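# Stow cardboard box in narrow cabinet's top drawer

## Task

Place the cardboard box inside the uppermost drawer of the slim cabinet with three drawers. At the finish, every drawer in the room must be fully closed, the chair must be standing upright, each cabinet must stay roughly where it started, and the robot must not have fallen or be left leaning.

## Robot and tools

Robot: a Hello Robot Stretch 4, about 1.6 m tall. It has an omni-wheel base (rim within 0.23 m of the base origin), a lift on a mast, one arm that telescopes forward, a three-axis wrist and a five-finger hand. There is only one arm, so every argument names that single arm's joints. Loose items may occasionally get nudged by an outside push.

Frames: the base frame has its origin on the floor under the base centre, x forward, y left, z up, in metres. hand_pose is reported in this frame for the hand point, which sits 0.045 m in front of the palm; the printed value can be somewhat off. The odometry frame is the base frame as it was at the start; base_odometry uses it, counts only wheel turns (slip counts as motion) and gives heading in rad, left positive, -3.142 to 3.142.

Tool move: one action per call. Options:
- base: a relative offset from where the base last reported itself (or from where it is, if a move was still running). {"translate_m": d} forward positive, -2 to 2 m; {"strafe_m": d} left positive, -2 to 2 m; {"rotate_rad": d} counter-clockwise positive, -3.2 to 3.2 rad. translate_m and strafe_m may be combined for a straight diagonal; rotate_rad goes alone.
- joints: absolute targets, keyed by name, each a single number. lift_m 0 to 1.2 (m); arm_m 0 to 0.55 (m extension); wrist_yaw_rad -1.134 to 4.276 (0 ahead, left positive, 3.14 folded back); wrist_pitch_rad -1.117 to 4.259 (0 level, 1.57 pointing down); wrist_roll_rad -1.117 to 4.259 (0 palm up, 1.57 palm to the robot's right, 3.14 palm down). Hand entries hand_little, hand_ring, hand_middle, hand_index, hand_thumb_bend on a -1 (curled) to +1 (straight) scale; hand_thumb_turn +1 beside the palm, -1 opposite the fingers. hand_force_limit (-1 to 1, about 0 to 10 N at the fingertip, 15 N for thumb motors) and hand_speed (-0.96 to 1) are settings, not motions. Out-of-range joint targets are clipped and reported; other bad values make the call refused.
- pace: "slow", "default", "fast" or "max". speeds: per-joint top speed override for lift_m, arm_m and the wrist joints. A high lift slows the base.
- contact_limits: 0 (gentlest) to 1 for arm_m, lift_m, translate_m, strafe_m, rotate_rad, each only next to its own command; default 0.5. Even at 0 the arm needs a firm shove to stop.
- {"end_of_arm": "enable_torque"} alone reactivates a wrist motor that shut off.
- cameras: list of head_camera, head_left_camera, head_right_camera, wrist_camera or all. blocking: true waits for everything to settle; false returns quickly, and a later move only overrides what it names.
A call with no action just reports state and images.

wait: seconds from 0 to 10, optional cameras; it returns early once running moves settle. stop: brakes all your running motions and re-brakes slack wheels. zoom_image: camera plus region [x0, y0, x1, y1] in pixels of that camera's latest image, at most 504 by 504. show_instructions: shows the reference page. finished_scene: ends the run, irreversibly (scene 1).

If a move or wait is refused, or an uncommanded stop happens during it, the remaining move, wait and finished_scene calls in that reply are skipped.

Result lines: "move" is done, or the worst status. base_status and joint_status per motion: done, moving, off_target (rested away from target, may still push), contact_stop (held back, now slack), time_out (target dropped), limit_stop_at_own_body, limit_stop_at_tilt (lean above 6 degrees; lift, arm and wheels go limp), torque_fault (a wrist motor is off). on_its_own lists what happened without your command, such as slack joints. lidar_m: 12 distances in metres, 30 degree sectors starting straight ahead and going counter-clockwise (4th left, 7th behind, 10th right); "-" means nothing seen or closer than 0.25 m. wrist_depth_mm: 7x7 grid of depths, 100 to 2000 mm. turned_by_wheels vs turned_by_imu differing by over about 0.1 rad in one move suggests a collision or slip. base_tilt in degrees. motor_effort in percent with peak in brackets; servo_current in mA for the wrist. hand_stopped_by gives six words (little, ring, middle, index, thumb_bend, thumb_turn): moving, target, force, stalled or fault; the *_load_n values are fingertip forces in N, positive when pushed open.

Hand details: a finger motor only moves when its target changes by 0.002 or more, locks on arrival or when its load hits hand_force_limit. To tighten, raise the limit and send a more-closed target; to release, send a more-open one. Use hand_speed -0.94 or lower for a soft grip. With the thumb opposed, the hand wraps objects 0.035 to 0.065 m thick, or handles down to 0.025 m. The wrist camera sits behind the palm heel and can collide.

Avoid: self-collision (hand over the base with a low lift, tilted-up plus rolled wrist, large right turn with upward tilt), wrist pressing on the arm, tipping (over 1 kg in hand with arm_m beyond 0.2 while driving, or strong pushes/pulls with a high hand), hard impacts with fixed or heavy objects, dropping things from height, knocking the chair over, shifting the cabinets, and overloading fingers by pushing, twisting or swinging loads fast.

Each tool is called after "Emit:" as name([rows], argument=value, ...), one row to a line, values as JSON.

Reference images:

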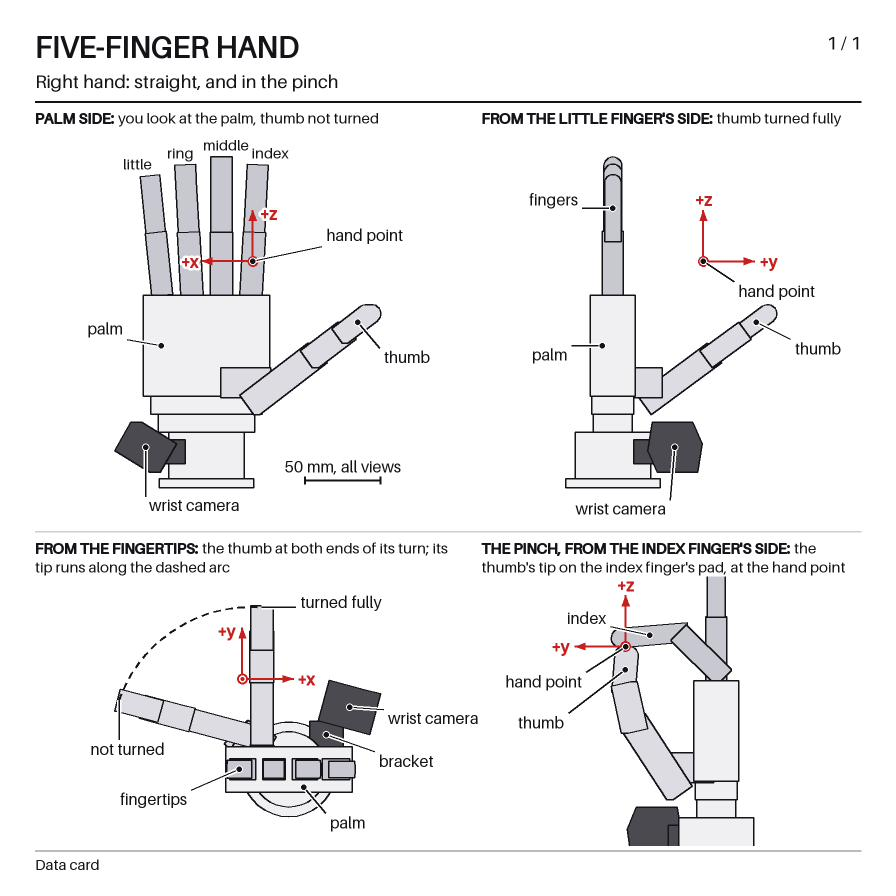

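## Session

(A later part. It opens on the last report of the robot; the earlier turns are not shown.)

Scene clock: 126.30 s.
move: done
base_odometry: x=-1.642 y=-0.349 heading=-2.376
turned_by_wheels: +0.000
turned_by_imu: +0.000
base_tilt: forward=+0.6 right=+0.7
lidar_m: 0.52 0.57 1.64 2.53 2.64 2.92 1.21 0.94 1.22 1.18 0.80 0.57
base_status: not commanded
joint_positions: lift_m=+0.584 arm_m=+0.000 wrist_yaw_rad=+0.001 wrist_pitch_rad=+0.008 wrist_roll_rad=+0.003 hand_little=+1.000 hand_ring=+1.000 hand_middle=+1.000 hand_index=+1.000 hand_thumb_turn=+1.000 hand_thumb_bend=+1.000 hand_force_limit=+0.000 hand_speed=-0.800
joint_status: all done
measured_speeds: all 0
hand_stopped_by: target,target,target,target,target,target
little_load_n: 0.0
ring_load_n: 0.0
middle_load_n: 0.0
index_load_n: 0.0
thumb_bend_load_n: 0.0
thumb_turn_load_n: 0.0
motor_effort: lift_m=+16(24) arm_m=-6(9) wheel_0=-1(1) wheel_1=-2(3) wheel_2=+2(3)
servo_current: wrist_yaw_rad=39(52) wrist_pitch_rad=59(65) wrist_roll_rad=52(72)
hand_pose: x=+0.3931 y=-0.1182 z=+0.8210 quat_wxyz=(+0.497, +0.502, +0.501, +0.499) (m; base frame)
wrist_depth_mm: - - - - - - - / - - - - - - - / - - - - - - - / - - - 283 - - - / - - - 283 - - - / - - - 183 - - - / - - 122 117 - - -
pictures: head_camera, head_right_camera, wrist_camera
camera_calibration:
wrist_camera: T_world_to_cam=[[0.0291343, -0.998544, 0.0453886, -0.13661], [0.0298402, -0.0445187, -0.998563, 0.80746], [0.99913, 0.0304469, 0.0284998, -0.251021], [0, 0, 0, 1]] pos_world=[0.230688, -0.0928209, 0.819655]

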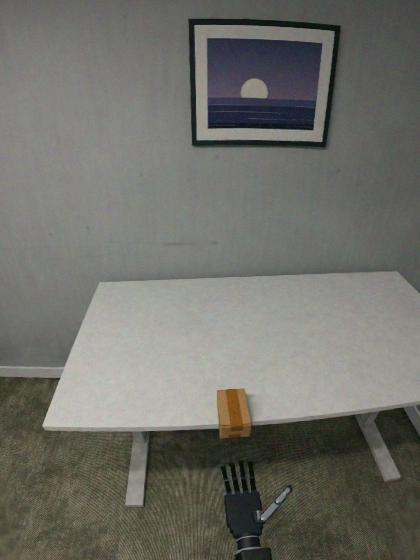

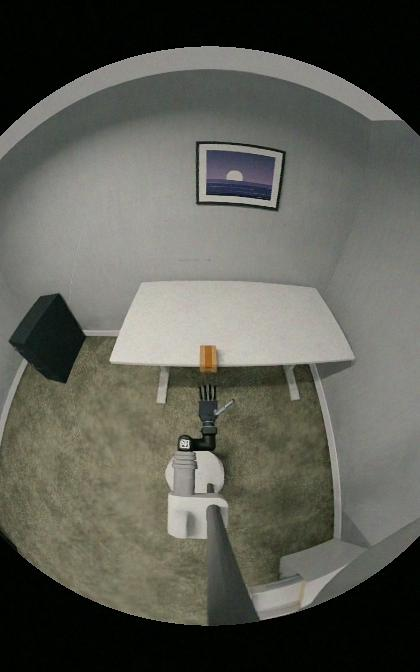

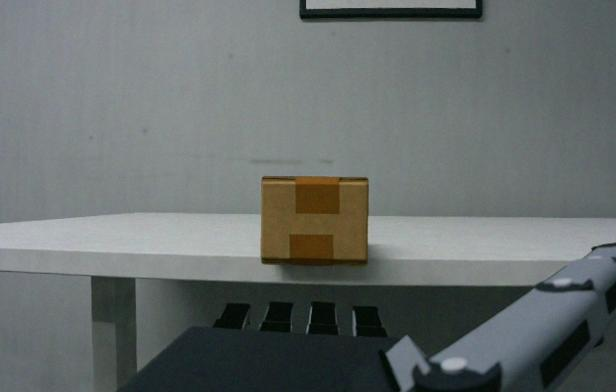

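Emit:
move(base={"strafe_m": -0.006}, joints={"arm_m": 0.085}, pace="slow", contact_limits={"arm_m": 0.0}, cameras=["head_camera","head_left_camera","wrist_camera"])

Emit:
zoom_image(camera="head_camera", region=[190, 370, 290, 470])

Emit:
zoom_image(camera="wrist_camera", region=[200, 160, 440, 350])

Scene clock: 129.30 s.
move: done
base_odometry: x=-1.646 y=-0.345 heading=-2.376
turned_by_wheels: +0.000
turned_by_imu: +0.000
base_tilt: forward=+0.7 right=+0.7
lidar_m: 0.50 0.58 1.64 2.53 2.65 2.93 1.19 0.93 1.22 1.18 0.81 0.60
base_status: done
joint_positions: lift_m=+0.584 arm_m=+0.085 wrist_yaw_rad=+0.001 wrist_pitch_rad=+0.008 wrist_roll_rad=+0.003 hand_little=+1.000 hand_ring=+1.000 hand_middle=+1.000 hand_index=+1.000 hand_thumb_turn=+1.000 hand_thumb_bend=+1.000 hand_force_limit=+0.000 hand_speed=-0.800
joint_status: all done
measured_speeds: all 0
hand_stopped_by: target,target,target,target,target,target
little_load_n: 0.0
ring_load_n: 0.5
middle_load_n: 0.0
index_load_n: 0.0
thumb_bend_load_n: 0.0
thumb_turn_load_n: 0.0
motor_effort: lift_m=+16(16) arm_m=+6(12) wheel_0=+8(12) wheel_1=-7(11) wheel_2=+0(2)
servo_current: wrist_yaw_rad=39(52) wrist_pitch_rad=59(65) wrist_roll_rad=59(85)
contact_limits: arm_m 0
hand_pose: x=+0.4777 y=-0.1182 z=+0.8210 quat_wxyz=(+0.497, +0.502, +0.502, +0.499) (m; base frame)
wrist_depth_mm: - - - - - - - / - - - - - - - / - - - - - - - / - - 201 200 198 - - / - - 201 200 - - - / - - 183 187 - 241 - / - - 123 117 - - -
pictures: head_camera, head_left_camera, wrist_camera
camera_calibration:
wrist_camera: T_world_to_cam=[[0.0291343, -0.998544, 0.0453886, -0.139077], [0.0298402, -0.0445187, -0.998563, 0.804933], [0.99913, 0.0304469, 0.0284998, -0.335647], [0, 0, 0, 1]] pos_world=[0.315388, -0.0928209, 0.819655]

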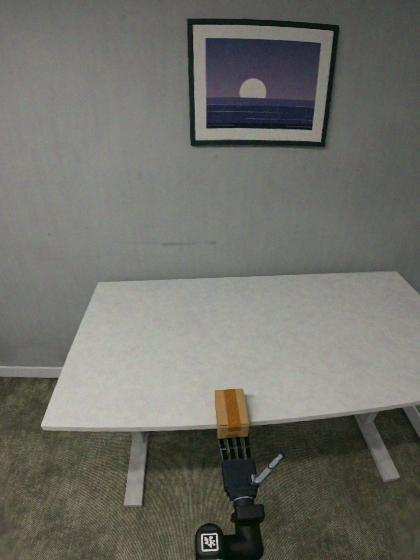

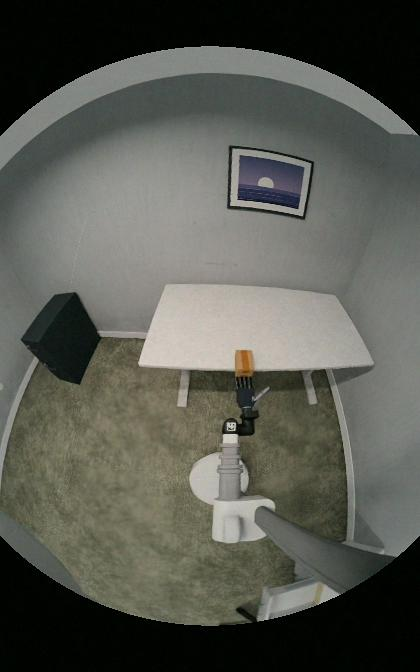

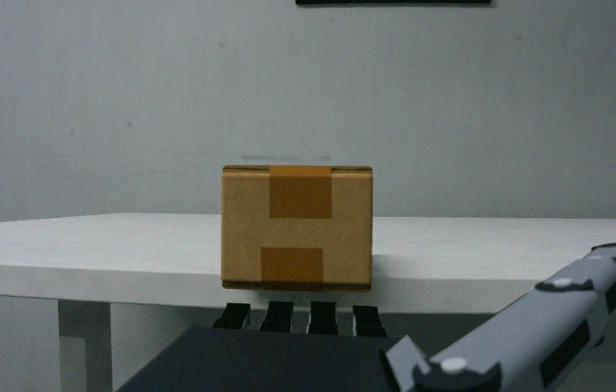

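Scaled by 5.040 from the camera's 420x560 image, which has a finer 1200x1600 frame.

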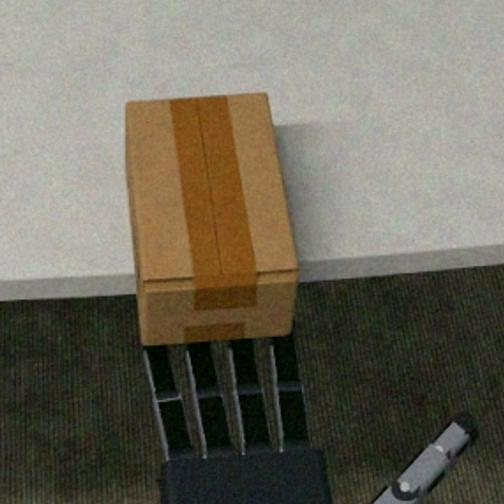

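Scaled by 2.100.

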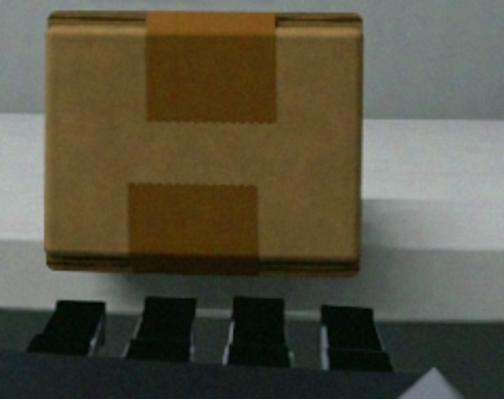

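Emit:
move(joints={"lift_m": 0.620, "arm_m": 0.088}, speeds={"lift_m": 0.05, "arm_m": 0.05}, cameras=["head_camera","wrist_camera"])

Emit:
zoom_image(camera="head_camera", region=[190, 370, 290, 470])

Scene clock: 131.20 s.
move: done
base_odometry: x=-1.646 y=-0.345 heading=-2.376
turned_by_wheels: +0.000
turned_by_imu: +0.000
base_tilt: forward=+0.6 right=+0.7
lidar_m: 0.52 0.58 1.67 2.54 2.64 2.90 1.16 0.95 1.23 1.17 0.83 0.59
base_status: not commanded
joint_positions: lift_m=+0.620 arm_m=+0.088 wrist_yaw_rad=+0.001 wrist_pitch_rad=+0.008 wrist_roll_rad=+0.002 hand_little=+1.000 hand_ring=+1.000 hand_middle=+1.000 hand_index=+1.000 hand_thumb_turn=+1.000 hand_thumb_bend=+1.000 hand_force_limit=+0.000 hand_speed=-0.800
joint_status: all done
measured_speeds: all 0
hand_stopped_by: target,target,target,target,target,target
little_load_n: 0.0
ring_load_n: 0.0
middle_load_n: 0.5
index_load_n: 0.0
thumb_bend_load_n: 0.0
thumb_turn_load_n: 0.5
motor_effort: lift_m=+26(29) arm_m=+6(9) wheel_0=+7(8) wheel_1=-6(7) wheel_2=+0(1)
servo_current: wrist_yaw_rad=39(52) wrist_pitch_rad=59(65) wrist_roll_rad=52(65)
hand_pose: x=+0.4807 y=-0.1182 z=+0.8561 quat_wxyz=(+0.497, +0.502, +0.502, +0.499) (m; base frame)
wrist_depth_mm: - - - - - - - / - - - - - - - / - - - - - - - / - - 212 211 - - - / - - 205 204 - - - / - - 188 200 200 - - / - - 123 117 - - -
pictures: head_camera, wrist_camera
camera_calibration:
wrist_camera: T_world_to_cam=[[0.0291259, -0.998531, 0.0456876, -0.141015], [0.0298525, -0.0448177, -0.998549, 0.839949], [0.99913, 0.0304476, 0.0285033, -0.339651], [0, 0, 0, 1]] pos_world=[0.318388, -0.0928215, 0.854854]

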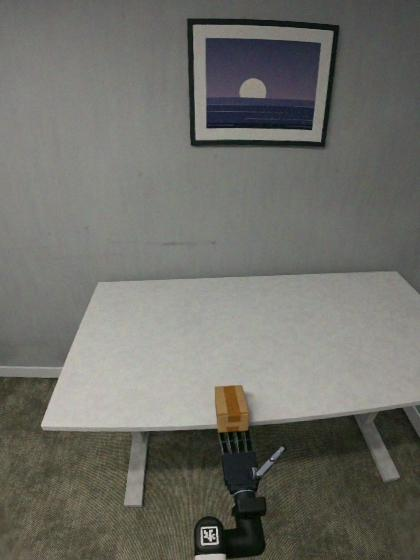

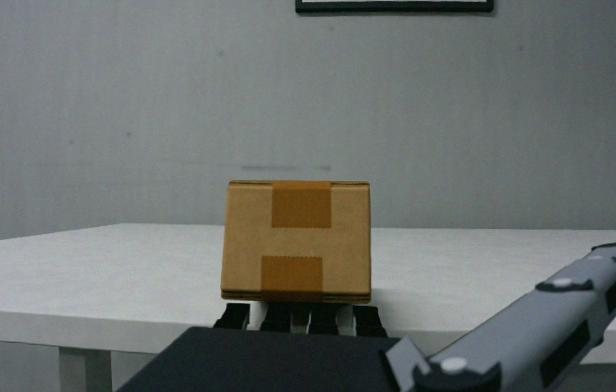

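Scaled by 5.040 from the camera's 420x560 image, which has a finer 1200x1600 frame.

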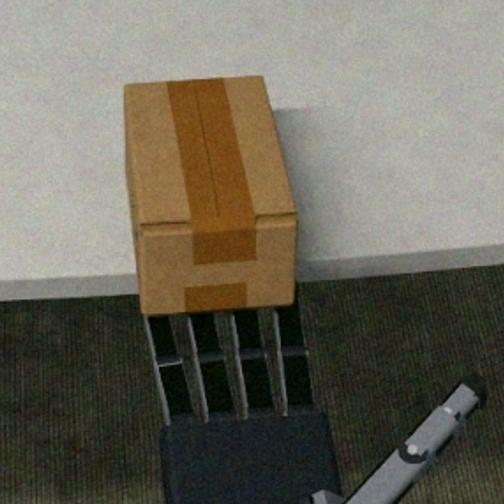

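Emit:
move(joints={"lift_m": 0.640, "arm_m": 0.096}, speeds={"lift_m": 0.05, "arm_m": 0.02}, cameras=["head_camera","wrist_camera"])

Emit:
zoom_image(camera="head_camera", region=[190, 370, 290, 470])

Scene clock: 132.27 s.
move: done
base_odometry: x=-1.646 y=-0.345 heading=-2.376
turned_by_wheels: +0.000
turned_by_imu: +0.000
base_tilt: forward=+0.7 right=+0.8
lidar_m: 0.52 0.58 1.67 2.53 2.64 2.93 1.17 0.92 1.22 1.18 0.81 0.58
base_status: not commanded
joint_positions: lift_m=+0.640 arm_m=+0.096 wrist_yaw_rad=+0.001 wrist_pitch_rad=+0.008 wrist_roll_rad=+0.002 hand_little=+1.000 hand_ring=+1.000 hand_middle=+1.000 hand_index=+1.000 hand_thumb_turn=+1.000 hand_thumb_bend=+1.000 hand_force_limit=+0.000 hand_speed=-0.800
joint_status: all done
measured_speeds: all 0
hand_stopped_by: target,target,target,target,target,target
little_load_n: 0.0
ring_load_n: 0.0
middle_load_n: 0.0
index_load_n: 0.0
thumb_bend_load_n: 0.0
thumb_turn_load_n: 0.0
motor_effort: lift_m=+26(29) arm_m=+6(10) wheel_0=+7(7) wheel_1=-6(7) wheel_2=+0(1)
servo_current: wrist_yaw_rad=52(52) wrist_pitch_rad=59(59) wrist_roll_rad=33(65)
hand_pose: x=+0.4887 y=-0.1182 z=+0.8761 quat_wxyz=(+0.497, +0.502, +0.502, +0.499) (m; base frame)
wrist_depth_mm: - - - - - - - / - - - - - - - / - - - - - - - / - - - 227 - - - / - - 211 211 - - - / - - 202 204 - - - / - - 123 117 - - -
pictures: head_camera, wrist_camera
camera_calibration:
wrist_camera: T_world_to_cam=[[0.0291259, -0.998531, 0.0456876, -0.142161], [0.0298525, -0.0448177, -0.998549, 0.859681], [0.99913, 0.0304476, 0.0285033, -0.348214], [0, 0, 0, 1]] pos_world=[0.326388, -0.0928215, 0.874854]

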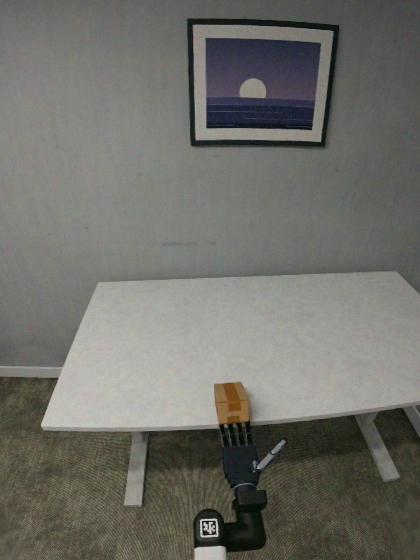

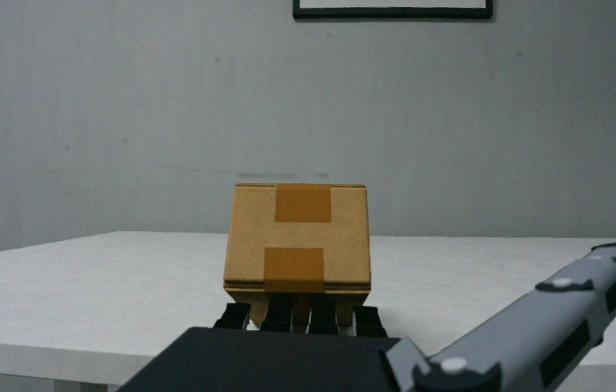

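Scaled by 5.040 from the camera's 420x560 image, which has a finer 1200x1600 frame.

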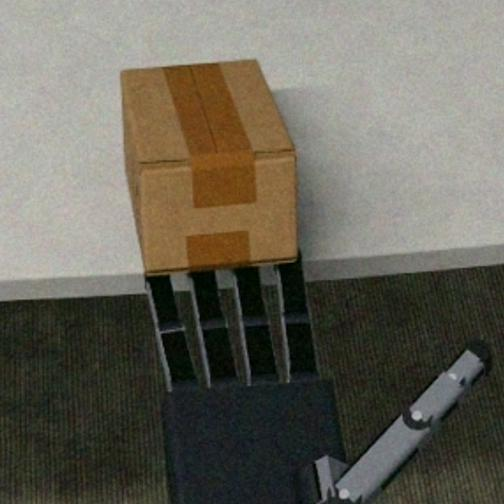

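Emit:
move(joints={"lift_m": 0.657, "arm_m": 0.108}, speeds={"lift_m": 0.05, "arm_m": 0.035}, cameras=["head_camera","wrist_camera"])

Emit:
zoom_image(camera="head_camera", region=[190, 370, 290, 470])

Scene clock: 133.27 s.
move: done
base_odometry: x=-1.646 y=-0.345 heading=-2.376
turned_by_wheels: +0.000
turned_by_imu: +0.000
base_tilt: forward=+0.6 right=+0.8
lidar_m: 0.55 0.57 1.66 2.52 2.65 2.94 1.16 0.93 1.24 1.17 0.83 0.58
base_status: not commanded
joint_positions: lift_m=+0.657 arm_m=+0.108 wrist_yaw_rad=+0.001 wrist_pitch_rad=+0.008 wrist_roll_rad=+0.002 hand_little=+1.000 hand_ring=+1.000 hand_middle=+1.000 hand_index=+1.000 hand_thumb_turn=+1.000 hand_thumb_bend=+1.000 hand_force_limit=+0.000 hand_speed=-0.800
joint_status: all done
measured_speeds: all 0
hand_stopped_by: target,target,target,target,target,target
little_load_n: 0.0
ring_load_n: 0.0
middle_load_n: 0.0
index_load_n: 0.0
thumb_bend_load_n: 0.0
thumb_turn_load_n: 0.5
motor_effort: lift_m=+26(29) arm_m=+6(9) wheel_0=+7(7) wheel_1=-7(7) wheel_2=+0(1)
servo_current: wrist_yaw_rad=46(46) wrist_pitch_rad=46(59) wrist_roll_rad=46(59)
hand_pose: x=+0.5007 y=-0.1182 z=+0.8931 quat_wxyz=(+0.497, +0.502, +0.502, +0.499) (m; base frame)
wrist_depth_mm: - - - - - - - / - - - - - - - / - - - - - - - / - - - 238 - - - / - - 216 216 - - - / - - 209 208 - - - / - - 123 117 - - -
pictures: head_camera, wrist_camera
camera_calibration:
wrist_camera: T_world_to_cam=[[0.0291259, -0.998531, 0.0456876, -0.143288], [0.0298525, -0.0448177, -0.998549, 0.876298], [0.99913, 0.0304476, 0.0285033, -0.360688], [0, 0, 0, 1]] pos_world=[0.338388, -0.0928215, 0.891854]

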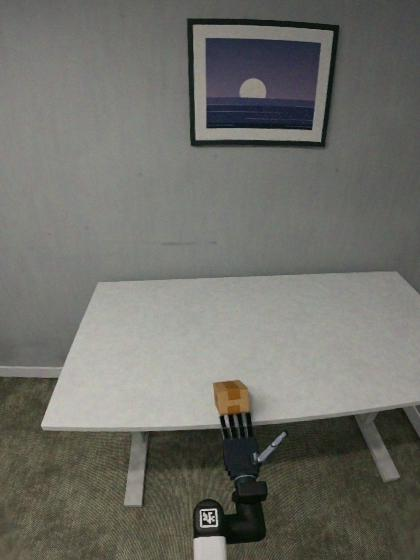

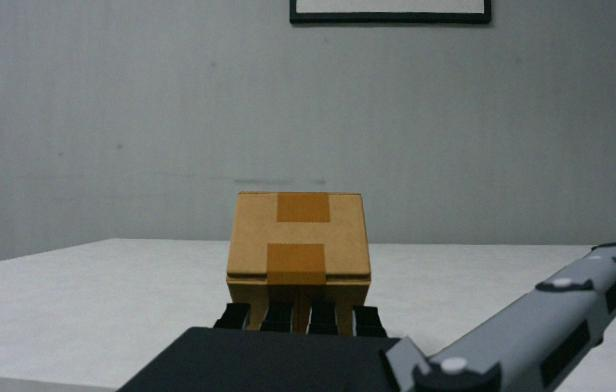

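Scaled by 5.040 from the camera's 420x560 image, which has a finer 1200x1600 frame.

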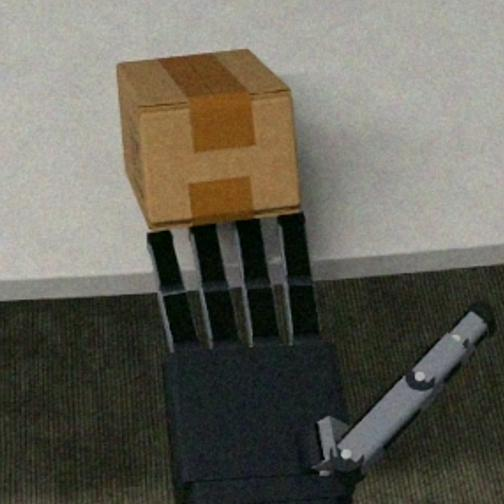

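Emit:
move(joints={"lift_m": 0.670, "arm_m": 0.125}, speeds={"lift_m": 0.05, "arm_m": 0.065}, cameras=["head_camera","wrist_camera"])

Emit:
zoom_image(camera="head_camera", region=[190, 360, 290, 460])

Scene clock: 134.17 s.
move: done
base_odometry: x=-1.646 y=-0.345 heading=-2.376
turned_by_wheels: +0.000
turned_by_imu: +0.000
base_tilt: forward=+0.6 right=+0.8
lidar_m: 0.54 0.58 1.66 2.52 2.66 2.91 1.17 0.94 1.21 1.17 0.81 0.60
base_status: not commanded
joint_positions: lift_m=+0.670 arm_m=+0.125 wrist_yaw_rad=+0.001 wrist_pitch_rad=+0.008 wrist_roll_rad=+0.002 hand_little=+1.000 hand_ring=+1.000 hand_middle=+1.000 hand_index=+1.000 hand_thumb_turn=+1.000 hand_thumb_bend=+1.000 hand_force_limit=+0.000 hand_speed=-0.800
joint_status: all done
measured_speeds: all 0
hand_stopped_by: target,target,target,target,target,target
little_load_n: 0.0
ring_load_n: 0.0
middle_load_n: 0.0
index_load_n: 0.0
thumb_bend_load_n: 0.0
thumb_turn_load_n: 0.0
motor_effort: lift_m=+25(28) arm_m=+7(10) wheel_0=+7(7) wheel_1=-6(6) wheel_2=+0(1)
servo_current: wrist_yaw_rad=39(52) wrist_pitch_rad=52(59) wrist_roll_rad=52(59)
hand_pose: x=+0.5177 y=-0.1182 z=+0.9061 quat_wxyz=(+0.497, +0.502, +0.502, +0.499) (m; base frame)
wrist_depth_mm: - - - - - - - / - - - - - - - / - - - - - - - / - - - 246 - - - / - - 218 220 - - - / - - 215 216 - - - / - - 122 117 - - -
pictures: head_camera, wrist_camera
camera_calibration:
wrist_camera: T_world_to_cam=[[0.0291259, -0.998531, 0.0456876, -0.144377], [0.0298525, -0.0448177, -0.998549, 0.888772], [0.99913, 0.0304476, 0.0285033, -0.378044], [0, 0, 0, 1]] pos_world=[0.355388, -0.0928215, 0.904854]

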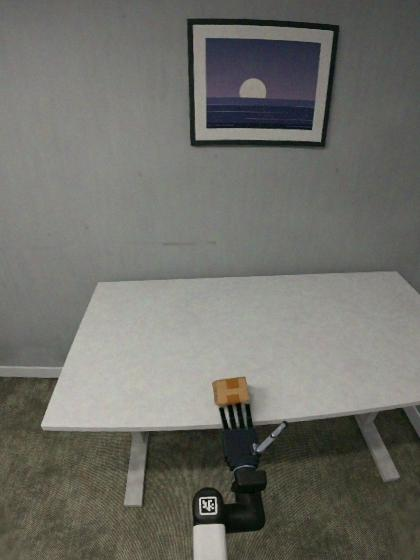

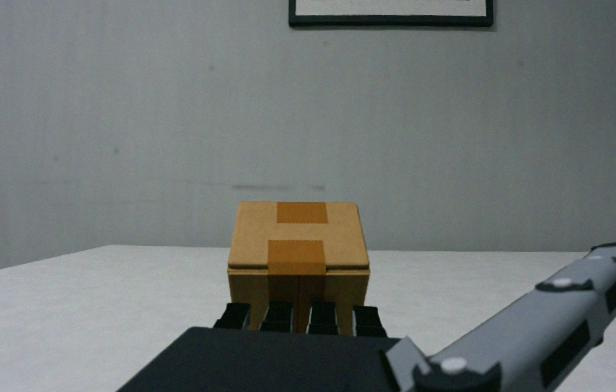

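Scaled by 5.040 from the camera's 420x560 image, which has a finer 1200x1600 frame.

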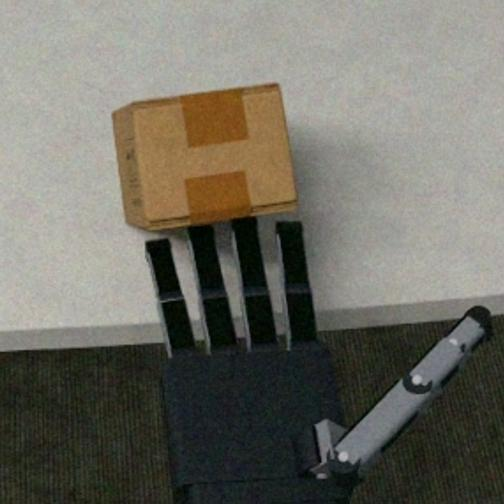

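Emit:
move(joints={"lift_m": 0.677, "arm_m": 0.146}, speeds={"lift_m": 0.02, "arm_m": 0.04}, cameras=["head_camera","wrist_camera"])

Emit:
zoom_image(camera="head_camera", region=[190, 350, 290, 450])

Scene clock: 135.23 s.
move: done
base_odometry: x=-1.646 y=-0.345 heading=-2.376
turned_by_wheels: +0.000
turned_by_imu: +0.000
base_tilt: forward=+0.7 right=+0.8
lidar_m: 0.54 0.59 1.66 2.54 2.66 2.94 1.18 0.91 1.23 1.18 0.80 0.57
base_status: not commanded
joint_positions: lift_m=+0.677 arm_m=+0.146 wrist_yaw_rad=+0.001 wrist_pitch_rad=+0.008 wrist_roll_rad=+0.002 hand_little=+1.000 hand_ring=+1.000 hand_middle=+1.000 hand_index=+1.000 hand_thumb_turn=+1.000 hand_thumb_bend=+1.000 hand_force_limit=+0.000 hand_speed=-0.800
joint_status: all done
measured_speeds: all 0
hand_stopped_by: target,target,target,target,target,target
little_load_n: 0.0
ring_load_n: 0.0
middle_load_n: 0.0
index_load_n: 0.0
thumb_bend_load_n: 0.0
thumb_turn_load_n: 0.0
motor_effort: lift_m=+26(28) arm_m=+6(10) wheel_0=+7(7) wheel_1=-6(7) wheel_2=+0(1)
servo_current: wrist_yaw_rad=39(46) wrist_pitch_rad=52(59) wrist_roll_rad=52(72)
hand_pose: x=+0.5387 y=-0.1182 z=+0.9131 quat_wxyz=(+0.497, +0.502, +0.502, +0.499) (m; base frame)
wrist_depth_mm: - - - - - - - / - - - - - - - / - - - - - - - / - - - - - - - / - - 272 273 - - - / - - 189 267 - - - / - - 123 117 - - -
pictures: head_camera, wrist_camera
camera_calibration:
wrist_camera: T_world_to_cam=[[0.0291259, -0.998531, 0.0456876, -0.145308], [0.0298525, -0.0448177, -0.998549, 0.895135], [0.99913, 0.0304476, 0.0285033, -0.399225], [0, 0, 0, 1]] pos_world=[0.376388, -0.0928215, 0.911854]

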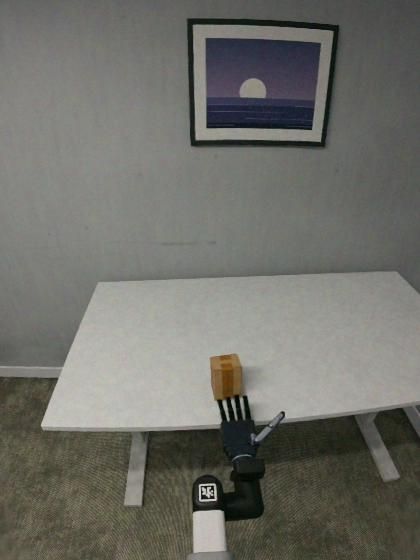

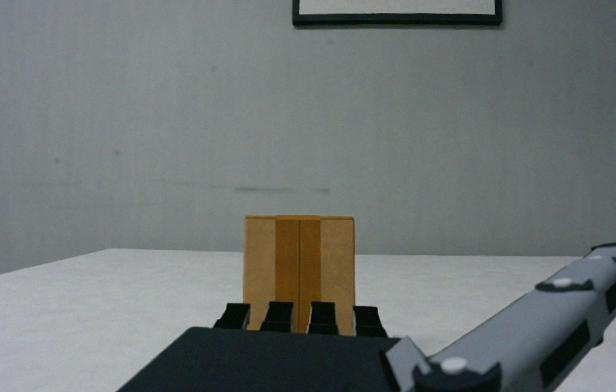

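Scaled by 5.040 from the camera's 420x560 image, which has a finer 1200x1600 frame.

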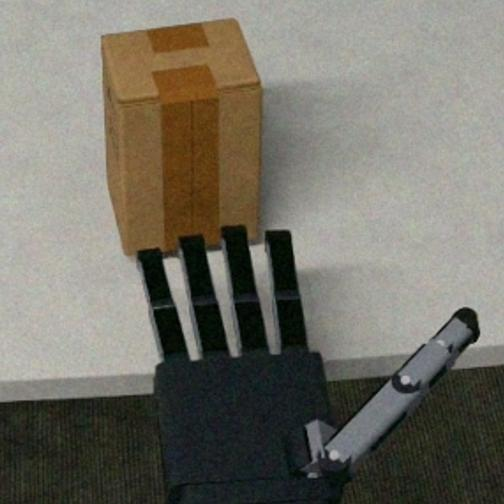

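Emit:
move(joints={"lift_m": 0.85, "arm_m": 0.10, "hand_speed": 0.48})

Emit:
move(base={"translate_m": 0.15, "strafe_m": -0.007}, joints={"lift_m": 1.03, "arm_m": 0.36, "wrist_pitch_rad": 1.57, "wrist_roll_rad": 3.14, "hand_thumb_turn": -1.0}, cameras=["head_camera","head_right_camera","wrist_camera"])

Scene clock: 139.67 s.
move: done
base_odometry: x=-1.646 y=-0.345 heading=-2.376
turned_by_wheels: +0.000
turned_by_imu: +0.000
base_tilt: forward=+0.7 right=+0.7
lidar_m: 0.54 0.56 1.65 2.53 2.63 2.93 1.16 0.93 1.22 1.19 0.81 0.62
base_status: not commanded
joint_positions: lift_m=+0.850 arm_m=+0.100 wrist_yaw_rad=+0.001 wrist_pitch_rad=+0.008 wrist_roll_rad=+0.002 hand_little=+1.000 hand_ring=+1.000 hand_middle=+1.000 hand_index=+1.000 hand_thumb_turn=+1.000 hand_thumb_bend=+1.000 hand_force_limit=+0.000 hand_speed=+0.480
joint_status: all done
measured_speeds: all 0
hand_stopped_by: target,target,target,target,target,target
little_load_n: 0.0
ring_load_n: 0.0
middle_load_n: 0.0
index_load_n: 0.0
thumb_bend_load_n: 0.0
thumb_turn_load_n: 0.0
motor_effort: lift_m=+26(29) arm_m=-6(13) wheel_0=+7(7) wheel_1=-6(7) wheel_2=+0(1)
servo_current: wrist_yaw_rad=39(46) wrist_pitch_rad=52(59) wrist_roll_rad=39(65)
hand_pose: x=+0.4931 y=-0.1182 z=+1.0861 quat_wxyz=(+0.497, +0.502, +0.502, +0.499) (m; base frame)
wrist_depth_mm: - - - 1025 1008 1008 - / - - - 1025 1008 1008 - / - - - - - - - / - - - - - - - / - - - - - - - / - - - 183 - - - / - - 123 117 - - -
pictures: none

Scene clock: 142.03 s.
move: done
base_odometry: x=-1.758 y=-0.444 heading=-2.376
turned_by_wheels: +0.000
turned_by_imu: +0.000
base_tilt: forward=+0.7 right=+0.8
lidar_m: 0.40 0.43 0.62 2.52 2.64 2.95 1.20 1.09 1.24 1.17 0.62 0.42
base_status: done
joint_positions: lift_m=+1.030 arm_m=+0.360 wrist_yaw_rad=+0.001 wrist_pitch_rad=+1.569 wrist_roll_rad=+3.137 hand_little=+1.000 hand_ring=+1.000 hand_middle=+1.000 hand_index=+1.000 hand_thumb_turn=-1.000 hand_thumb_bend=+1.000 hand_force_limit=+0.000 hand_speed=+0.480
joint_status: all done
measured_speeds: all 0
hand_stopped_by: target,target,target,target,target,target
little_load_n: 0.0
ring_load_n: 0.0
middle_load_n: 0.0
index_load_n: 0.0
thumb_bend_load_n: 0.0
thumb_turn_load_n: 0.0
motor_effort: lift_m=+26(31) arm_m=+6(11) wheel_0=+3(14) wheel_1=+3(9) wheel_2=-3(16)
servo_current: wrist_yaw_rad=39(46) wrist_pitch_rad=39(78) wrist_roll_rad=72(124)
hand_pose: x=+0.4709 y=-0.0569 z=+0.9862 quat_wxyz=(-0.001, +0.709, -0.705, +0.001) (m; base frame)
wrist_depth_mm: 1182 1182 1160 931 917 1118 1098 / 1182 1160 1160 1138 931 1098 1118 / 1160 1160 1160 1138 - 1118 1118 / - - - - - - - / - - - 254 - - - / - - - 208 - - - / - - 123 116 - - -
pictures: head_camera, head_right_camera, wrist_camera
camera_calibration:
wrist_camera: T_world_to_cam=[[-0.0533267, 0.998181, -0.0281237, 0.139857], [0.997995, 0.0523129, -0.0356318, -0.42719], [-0.0340958, -0.0299675, -0.998969, 1.16098], [0, 0, 0, 1]] pos_world=[0.473376, -0.0824629, 1.1485]

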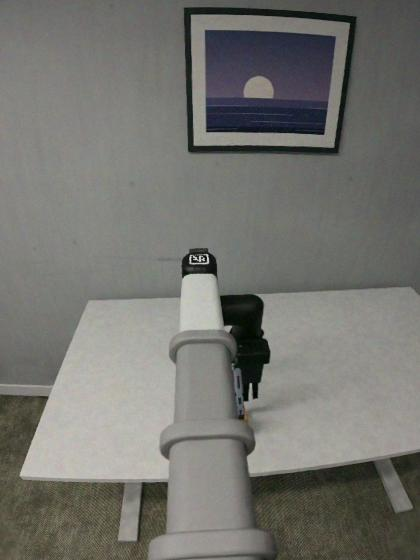

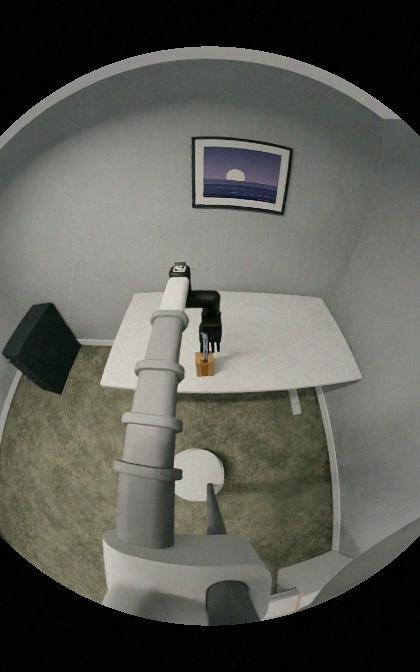

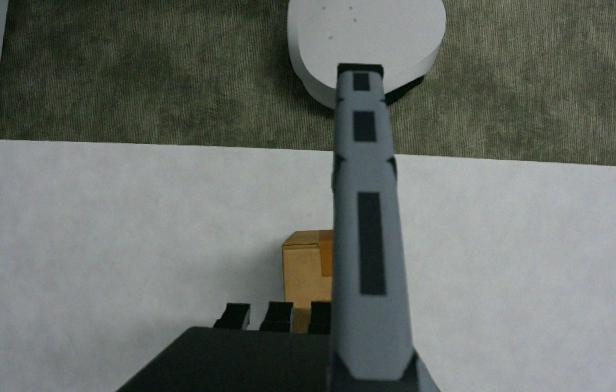

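Emit:
zoom_image(camera="wrist_camera", region=[250, 200, 430, 340])

Emit:
zoom_image(camera="head_right_camera", region=[160, 300, 260, 400])

Scaled by 2.800.

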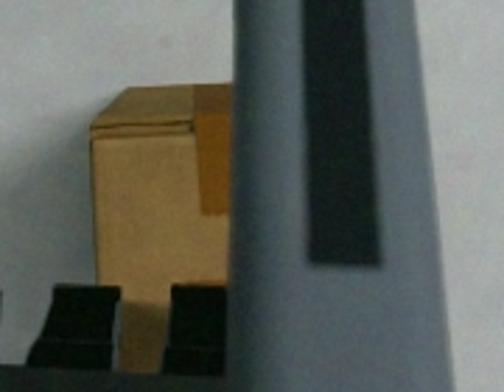

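Scaled by 5.040 from the camera's 420x672 image, which has a finer 600x960 frame.

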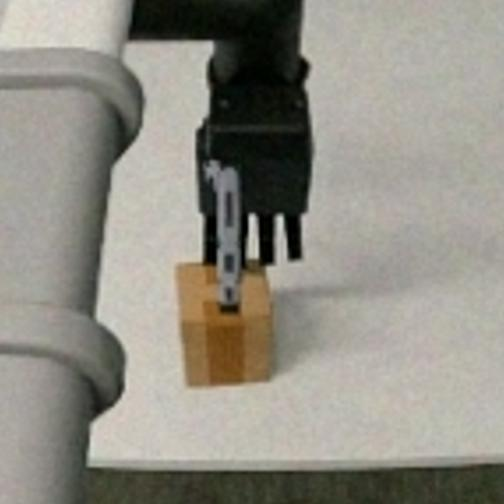

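Emit:
move(base={"strafe_m": 0.0077}, joints={"arm_m": 0.383, "wrist_yaw_rad": 0.095, "lift_m": 0.98}, cameras=["wrist_camera", "head_right_camera"])

Emit:
zoom_image(camera="wrist_camera", region=[200, 180, 440, 350])

Scene clock: 145.53 s.
move: done
base_odometry: x=-1.753 y=-0.449 heading=-2.376
turned_by_wheels: +0.000
turned_by_imu: +0.000
base_tilt: forward=+0.6 right=+0.8
lidar_m: 0.27 0.42 0.55 2.52 2.63 2.91 1.17 1.09 1.21 1.17 0.58 0.30
base_status: done
joint_positions: lift_m=+0.980 arm_m=+0.383 wrist_yaw_rad=+0.095 wrist_pitch_rad=+1.570 wrist_roll_rad=+3.138 hand_little=+1.000 hand_ring=+1.000 hand_middle=+1.000 hand_index=+1.000 hand_thumb_turn=-1.000 hand_thumb_bend=+1.000 hand_force_limit=+0.000 hand_speed=+0.480
joint_status: all done
measured_speeds: all 0
hand_stopped_by: target,target,target,target,target,target
little_load_n: 0.0
ring_load_n: 0.0
middle_load_n: 0.0
index_load_n: 0.0
thumb_bend_load_n: 0.0
thumb_turn_load_n: 0.0
motor_effort: lift_m=+16(26) arm_m=+4(11) wheel_0=+0(10) wheel_1=+0(11) wheel_2=+0(3)
servo_current: wrist_yaw_rad=46(65) wrist_pitch_rad=46(52) wrist_roll_rad=52(72)
hand_pose: x=+0.4994 y=-0.0623 z=+0.9371 quat_wxyz=(+0.000, +0.741, -0.671, +0.000) (m; base frame)
wrist_depth_mm: 1118 1118 1118 314 303 1078 1078 / 1138 1118 1118 382 310 1078 1060 / - - - - - 1098 1078 / - - - - - - - / - - - - - - - / - - - 183 - - - / - - 123 117 - - -
pictures: head_right_camera, wrist_camera
camera_calibration:
wrist_camera: T_world_to_cam=[[-0.14663, 0.988795, -0.0279923, 0.191195], [0.988648, 0.145553, -0.0372847, -0.444965], [-0.0327926, -0.0331416, -0.998913, 1.11184], [0, 0, 0, 1]] pos_world=[0.504409, -0.0874382, 1.09939]

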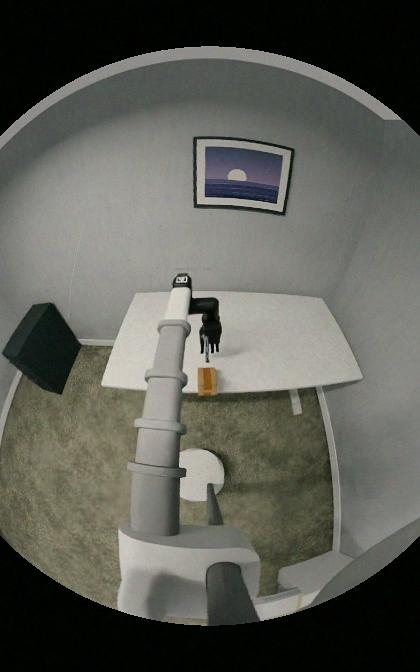

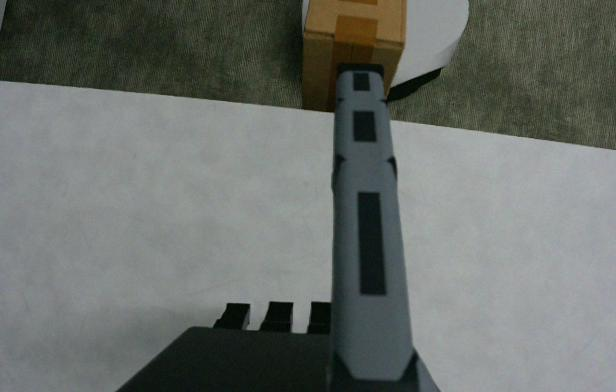

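Scaled by 2.100.

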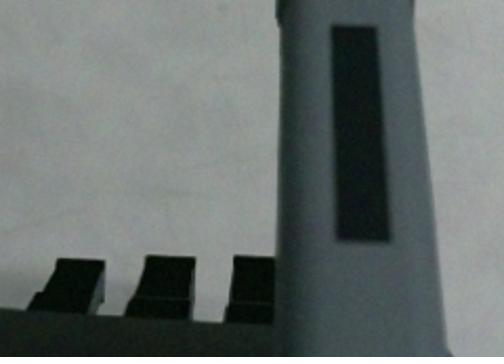

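Emit:
move(cameras=["head_camera","wrist_camera", "head_right_camera"])

Emit:
zoom_image(camera="head_right_camera", region=[160, 330, 260, 430])

Emit:
zoom_image(camera="wrist_camera", region=[260, 0, 460, 130])

Scene clock: 145.83 s.
base_odometry: x=-1.753 y=-0.449 heading=-2.376
turned_by_wheels: +0.000
turned_by_imu: +0.000
base_tilt: forward=+0.7 right=+0.8
lidar_m: 0.26 0.42 0.60 2.50 2.64 2.93 1.16 1.07 1.22 1.18 0.61 0.43
base_status: done
joint_positions: lift_m=+0.980 arm_m=+0.383 wrist_yaw_rad=+0.095 wrist_pitch_rad=+1.570 wrist_roll_rad=+3.138 hand_little=+1.000 hand_ring=+1.000 hand_middle=+1.000 hand_index=+1.000 hand_thumb_turn=-1.000 hand_thumb_bend=+1.000 hand_force_limit=+0.000 hand_speed=+0.480
joint_status: all done
measured_speeds: all 0
hand_stopped_by: target,target,target,target,target,target
little_load_n: 0.0
ring_load_n: 0.0
middle_load_n: 0.0
index_load_n: 0.0
thumb_bend_load_n: 0.0
thumb_turn_load_n: 0.0
motor_effort: lift_m=+16(26) arm_m=+4(11) wheel_0=+0(10) wheel_1=+0(11) wheel_2=+0(3)
servo_current: wrist_yaw_rad=46(65) wrist_pitch_rad=39(52) wrist_roll_rad=52(72)
hand_pose: x=+0.4994 y=-0.0623 z=+0.9371 quat_wxyz=(+0.000, +0.741, -0.671, +0.000) (m; base frame)
wrist_depth_mm: 1138 1118 1118 904 878 1078 1060 / 1118 1118 1118 1078 878 1098 1078 / - - - - - 1060 1060 / - - - - - - - / - - - - - - - / - - - 183 - - - / - - 122 116 - - -
pictures: head_camera, head_right_camera, wrist_camera
camera_calibration:
wrist_camera: T_world_to_cam=[[-0.14663, 0.988795, -0.0279923, 0.191195], [0.988648, 0.145553, -0.0372847, -0.444965], [-0.0327926, -0.0331416, -0.998913, 1.11184], [0, 0, 0, 1]] pos_world=[0.504409, -0.0874382, 1.09939]

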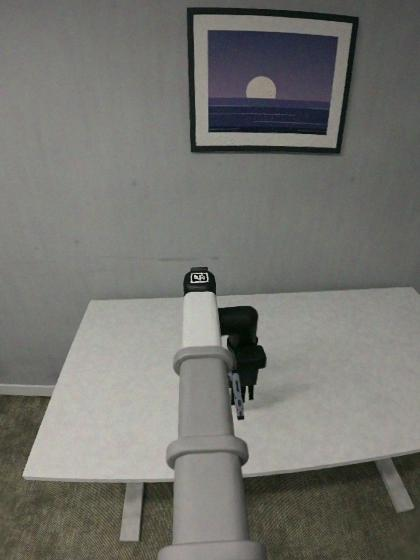

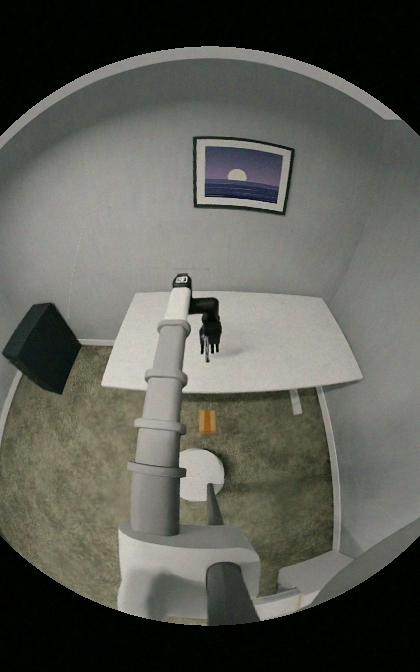

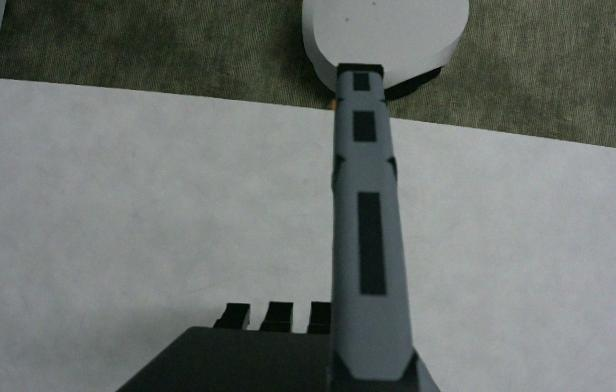

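Scaled by 5.040 from the camera's 420x672 image, which has a finer 600x960 frame.

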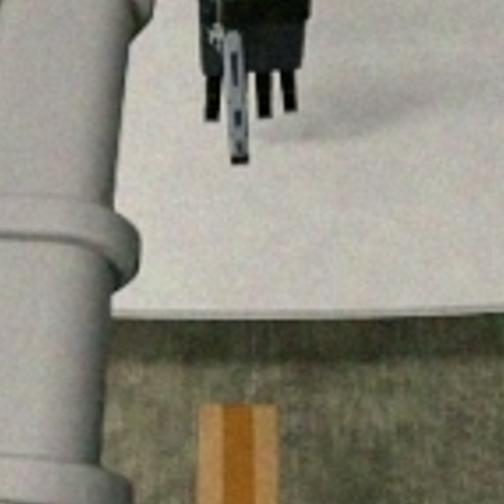

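Scaled by 2.520.

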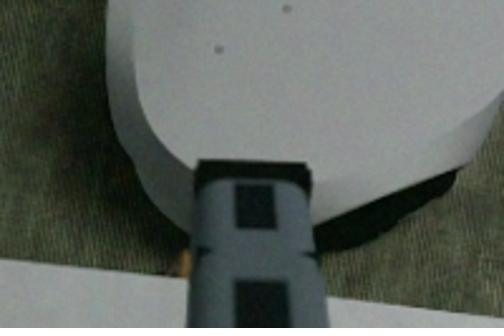

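Emit:
wait(seconds=1.0, cameras=["all"])

Scene clock: 148.00 s.
base_odometry: x=-1.753 y=-0.449 heading=-2.376
turned_by_wheels: +0.000
turned_by_imu: +0.000
base_tilt: forward=+0.6 right=+0.8
lidar_m: 0.39 0.42 0.57 2.53 2.63 2.93 1.19 1.08 1.23 1.17 0.59 0.42
base_status: done
joint_positions: lift_m=+0.980 arm_m=+0.383 wrist_yaw_rad=+0.095 wrist_pitch_rad=+1.570 wrist_roll_rad=+3.138 hand_little=+1.000 hand_ring=+1.000 hand_middle=+1.000 hand_index=+1.000 hand_thumb_turn=-1.000 hand_thumb_bend=+1.000 hand_force_limit=+0.000 hand_speed=+0.480
joint_status: all done
measured_speeds: all 0
hand_stopped_by: target,target,target,target,target,target
little_load_n: 0.0
ring_load_n: 0.0
middle_load_n: 0.0
index_load_n: 0.0
thumb_bend_load_n: 0.0
thumb_turn_load_n: 0.0
motor_effort: lift_m=+16(26) arm_m=+4(11) wheel_0=+0(10) wheel_1=+0(11) wheel_2=+0(3)
servo_current: wrist_yaw_rad=46(65) wrist_pitch_rad=46(52) wrist_roll_rad=52(72)
hand_pose: x=+0.4994 y=-0.0623 z=+0.9371 quat_wxyz=(+0.000, +0.741, -0.671, +0.000) (m; base frame)
wrist_depth_mm: 1118 1138 1118 917 878 1078 1078 / 1138 1118 1118 1098 878 1078 1060 / - - - - - 1098 1078 / - - - - - - - / - - - - - - - / - - - 183 - - - / - - 123 116 - - -
wait: 1.00 s; at rest from the start
pictures: head_camera, head_left_camera, head_right_camera, wrist_camera
camera_calibration:
wrist_camera: T_world_to_cam=[[-0.14663, 0.988795, -0.0279923, 0.191195], [0.988648, 0.145553, -0.0372847, -0.444965], [-0.0327926, -0.0331416, -0.998913, 1.11184], [0, 0, 0, 1]] pos_world=[0.504409, -0.0874382, 1.09939]

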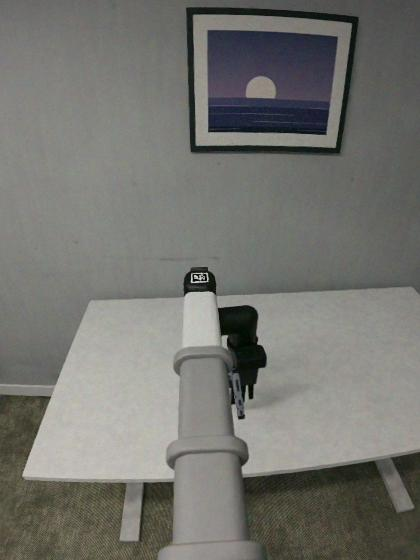

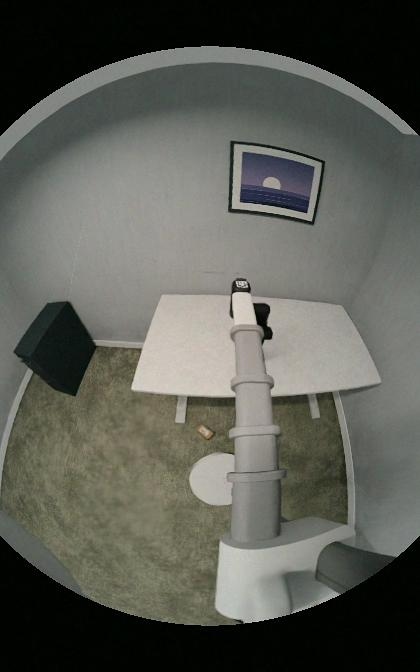

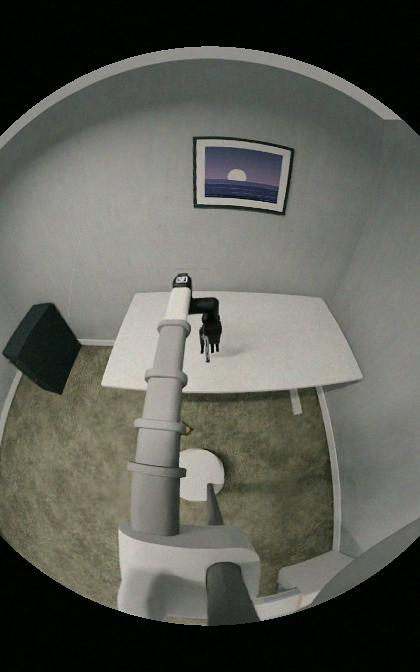

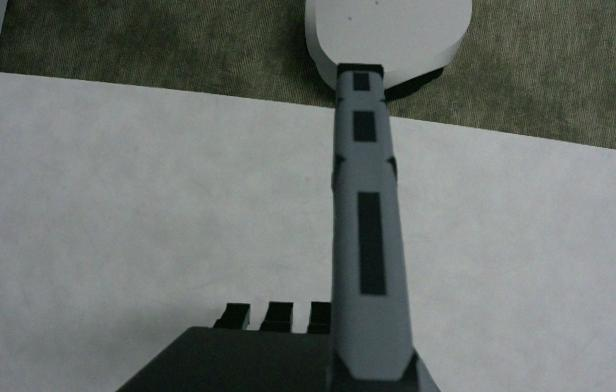

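Emit:
move(base={"translate_m": -0.55}, joints={"arm_m": 0.0, "lift_m": 1.0, "hand_thumb_turn": 1.0}, cameras=["head_camera", "head_left_camera"])

Emit:
zoom_image(camera="head_camera", region=[80, 400, 280, 560])

Scene clock: 151.53 s.
move: done
base_odometry: x=-1.357 y=-0.069 heading=-2.376
turned_by_wheels: +0.000
turned_by_imu: +0.001
base_tilt: forward=+0.6 right=+0.8
lidar_m: 0.94 0.99 1.84 2.54 2.45 2.93 1.10 0.58 0.75 1.18 1.23 1.00
base_status: done
joint_positions: lift_m=+1.000 arm_m=+0.000 wrist_yaw_rad=+0.095 wrist_pitch_rad=+1.570 wrist_roll_rad=+3.138 hand_little=+1.000 hand_ring=+1.000 hand_middle=+1.000 hand_index=+1.000 hand_thumb_turn=+1.000 hand_thumb_bend=+1.000 hand_force_limit=+0.000 hand_speed=+0.480
joint_status: all done
measured_speeds: all 0
hand_stopped_by: target,target,target,target,target,target
little_load_n: 0.0
ring_load_n: 0.0
middle_load_n: 0.0
index_load_n: 0.0
thumb_bend_load_n: 0.0
thumb_turn_load_n: 0.5
motor_effort: lift_m=+25(28) arm_m=-6(10) wheel_0=-3(13) wheel_1=-3(12) wheel_2=+4(17)
servo_current: wrist_yaw_rad=39(46) wrist_pitch_rad=46(52) wrist_roll_rad=39(78)
hand_pose: x=+0.1166 y=-0.0623 z=+0.9564 quat_wxyz=(+0.000, +0.741, -0.671, +0.000) (m; base frame)
wrist_depth_mm: 1160 1138 1118 1138 1138 1098 1098 / 1160 1138 1138 1138 1118 1098 1078 / 1138 1138 1138 904 891 1098 1078 / 1160 1118 1138 904 891 1098 1098 / 1138 1118 1098 1098 1098 1078 1060 / 1138 1098 1118 1118 1098 1078 - / 1118 1098 123 117 - - -
pictures: head_camera, head_left_camera

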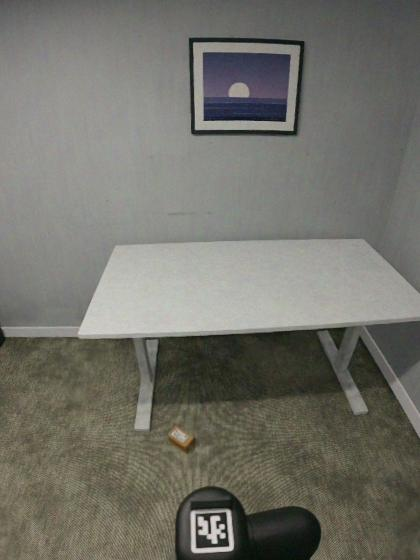

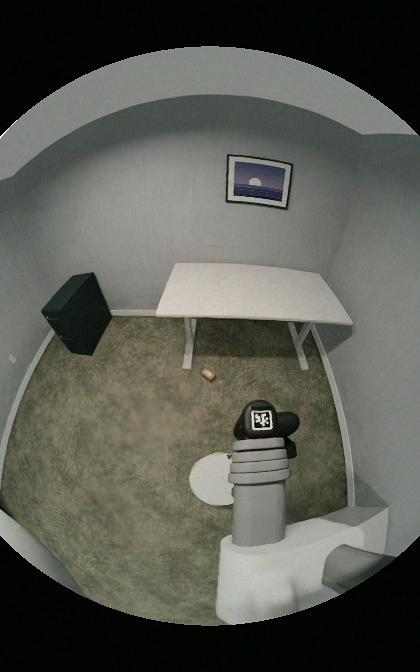

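Scaled by 2.520 from the camera's 420x560 image, which has a finer 1200x1600 frame.

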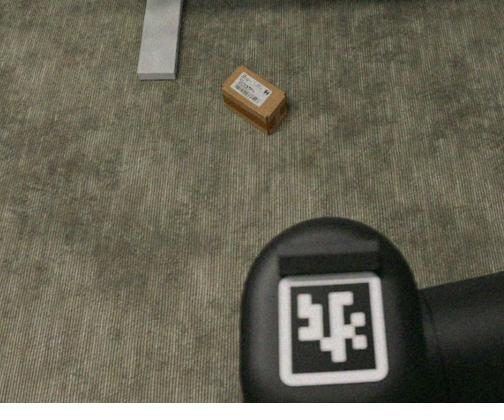

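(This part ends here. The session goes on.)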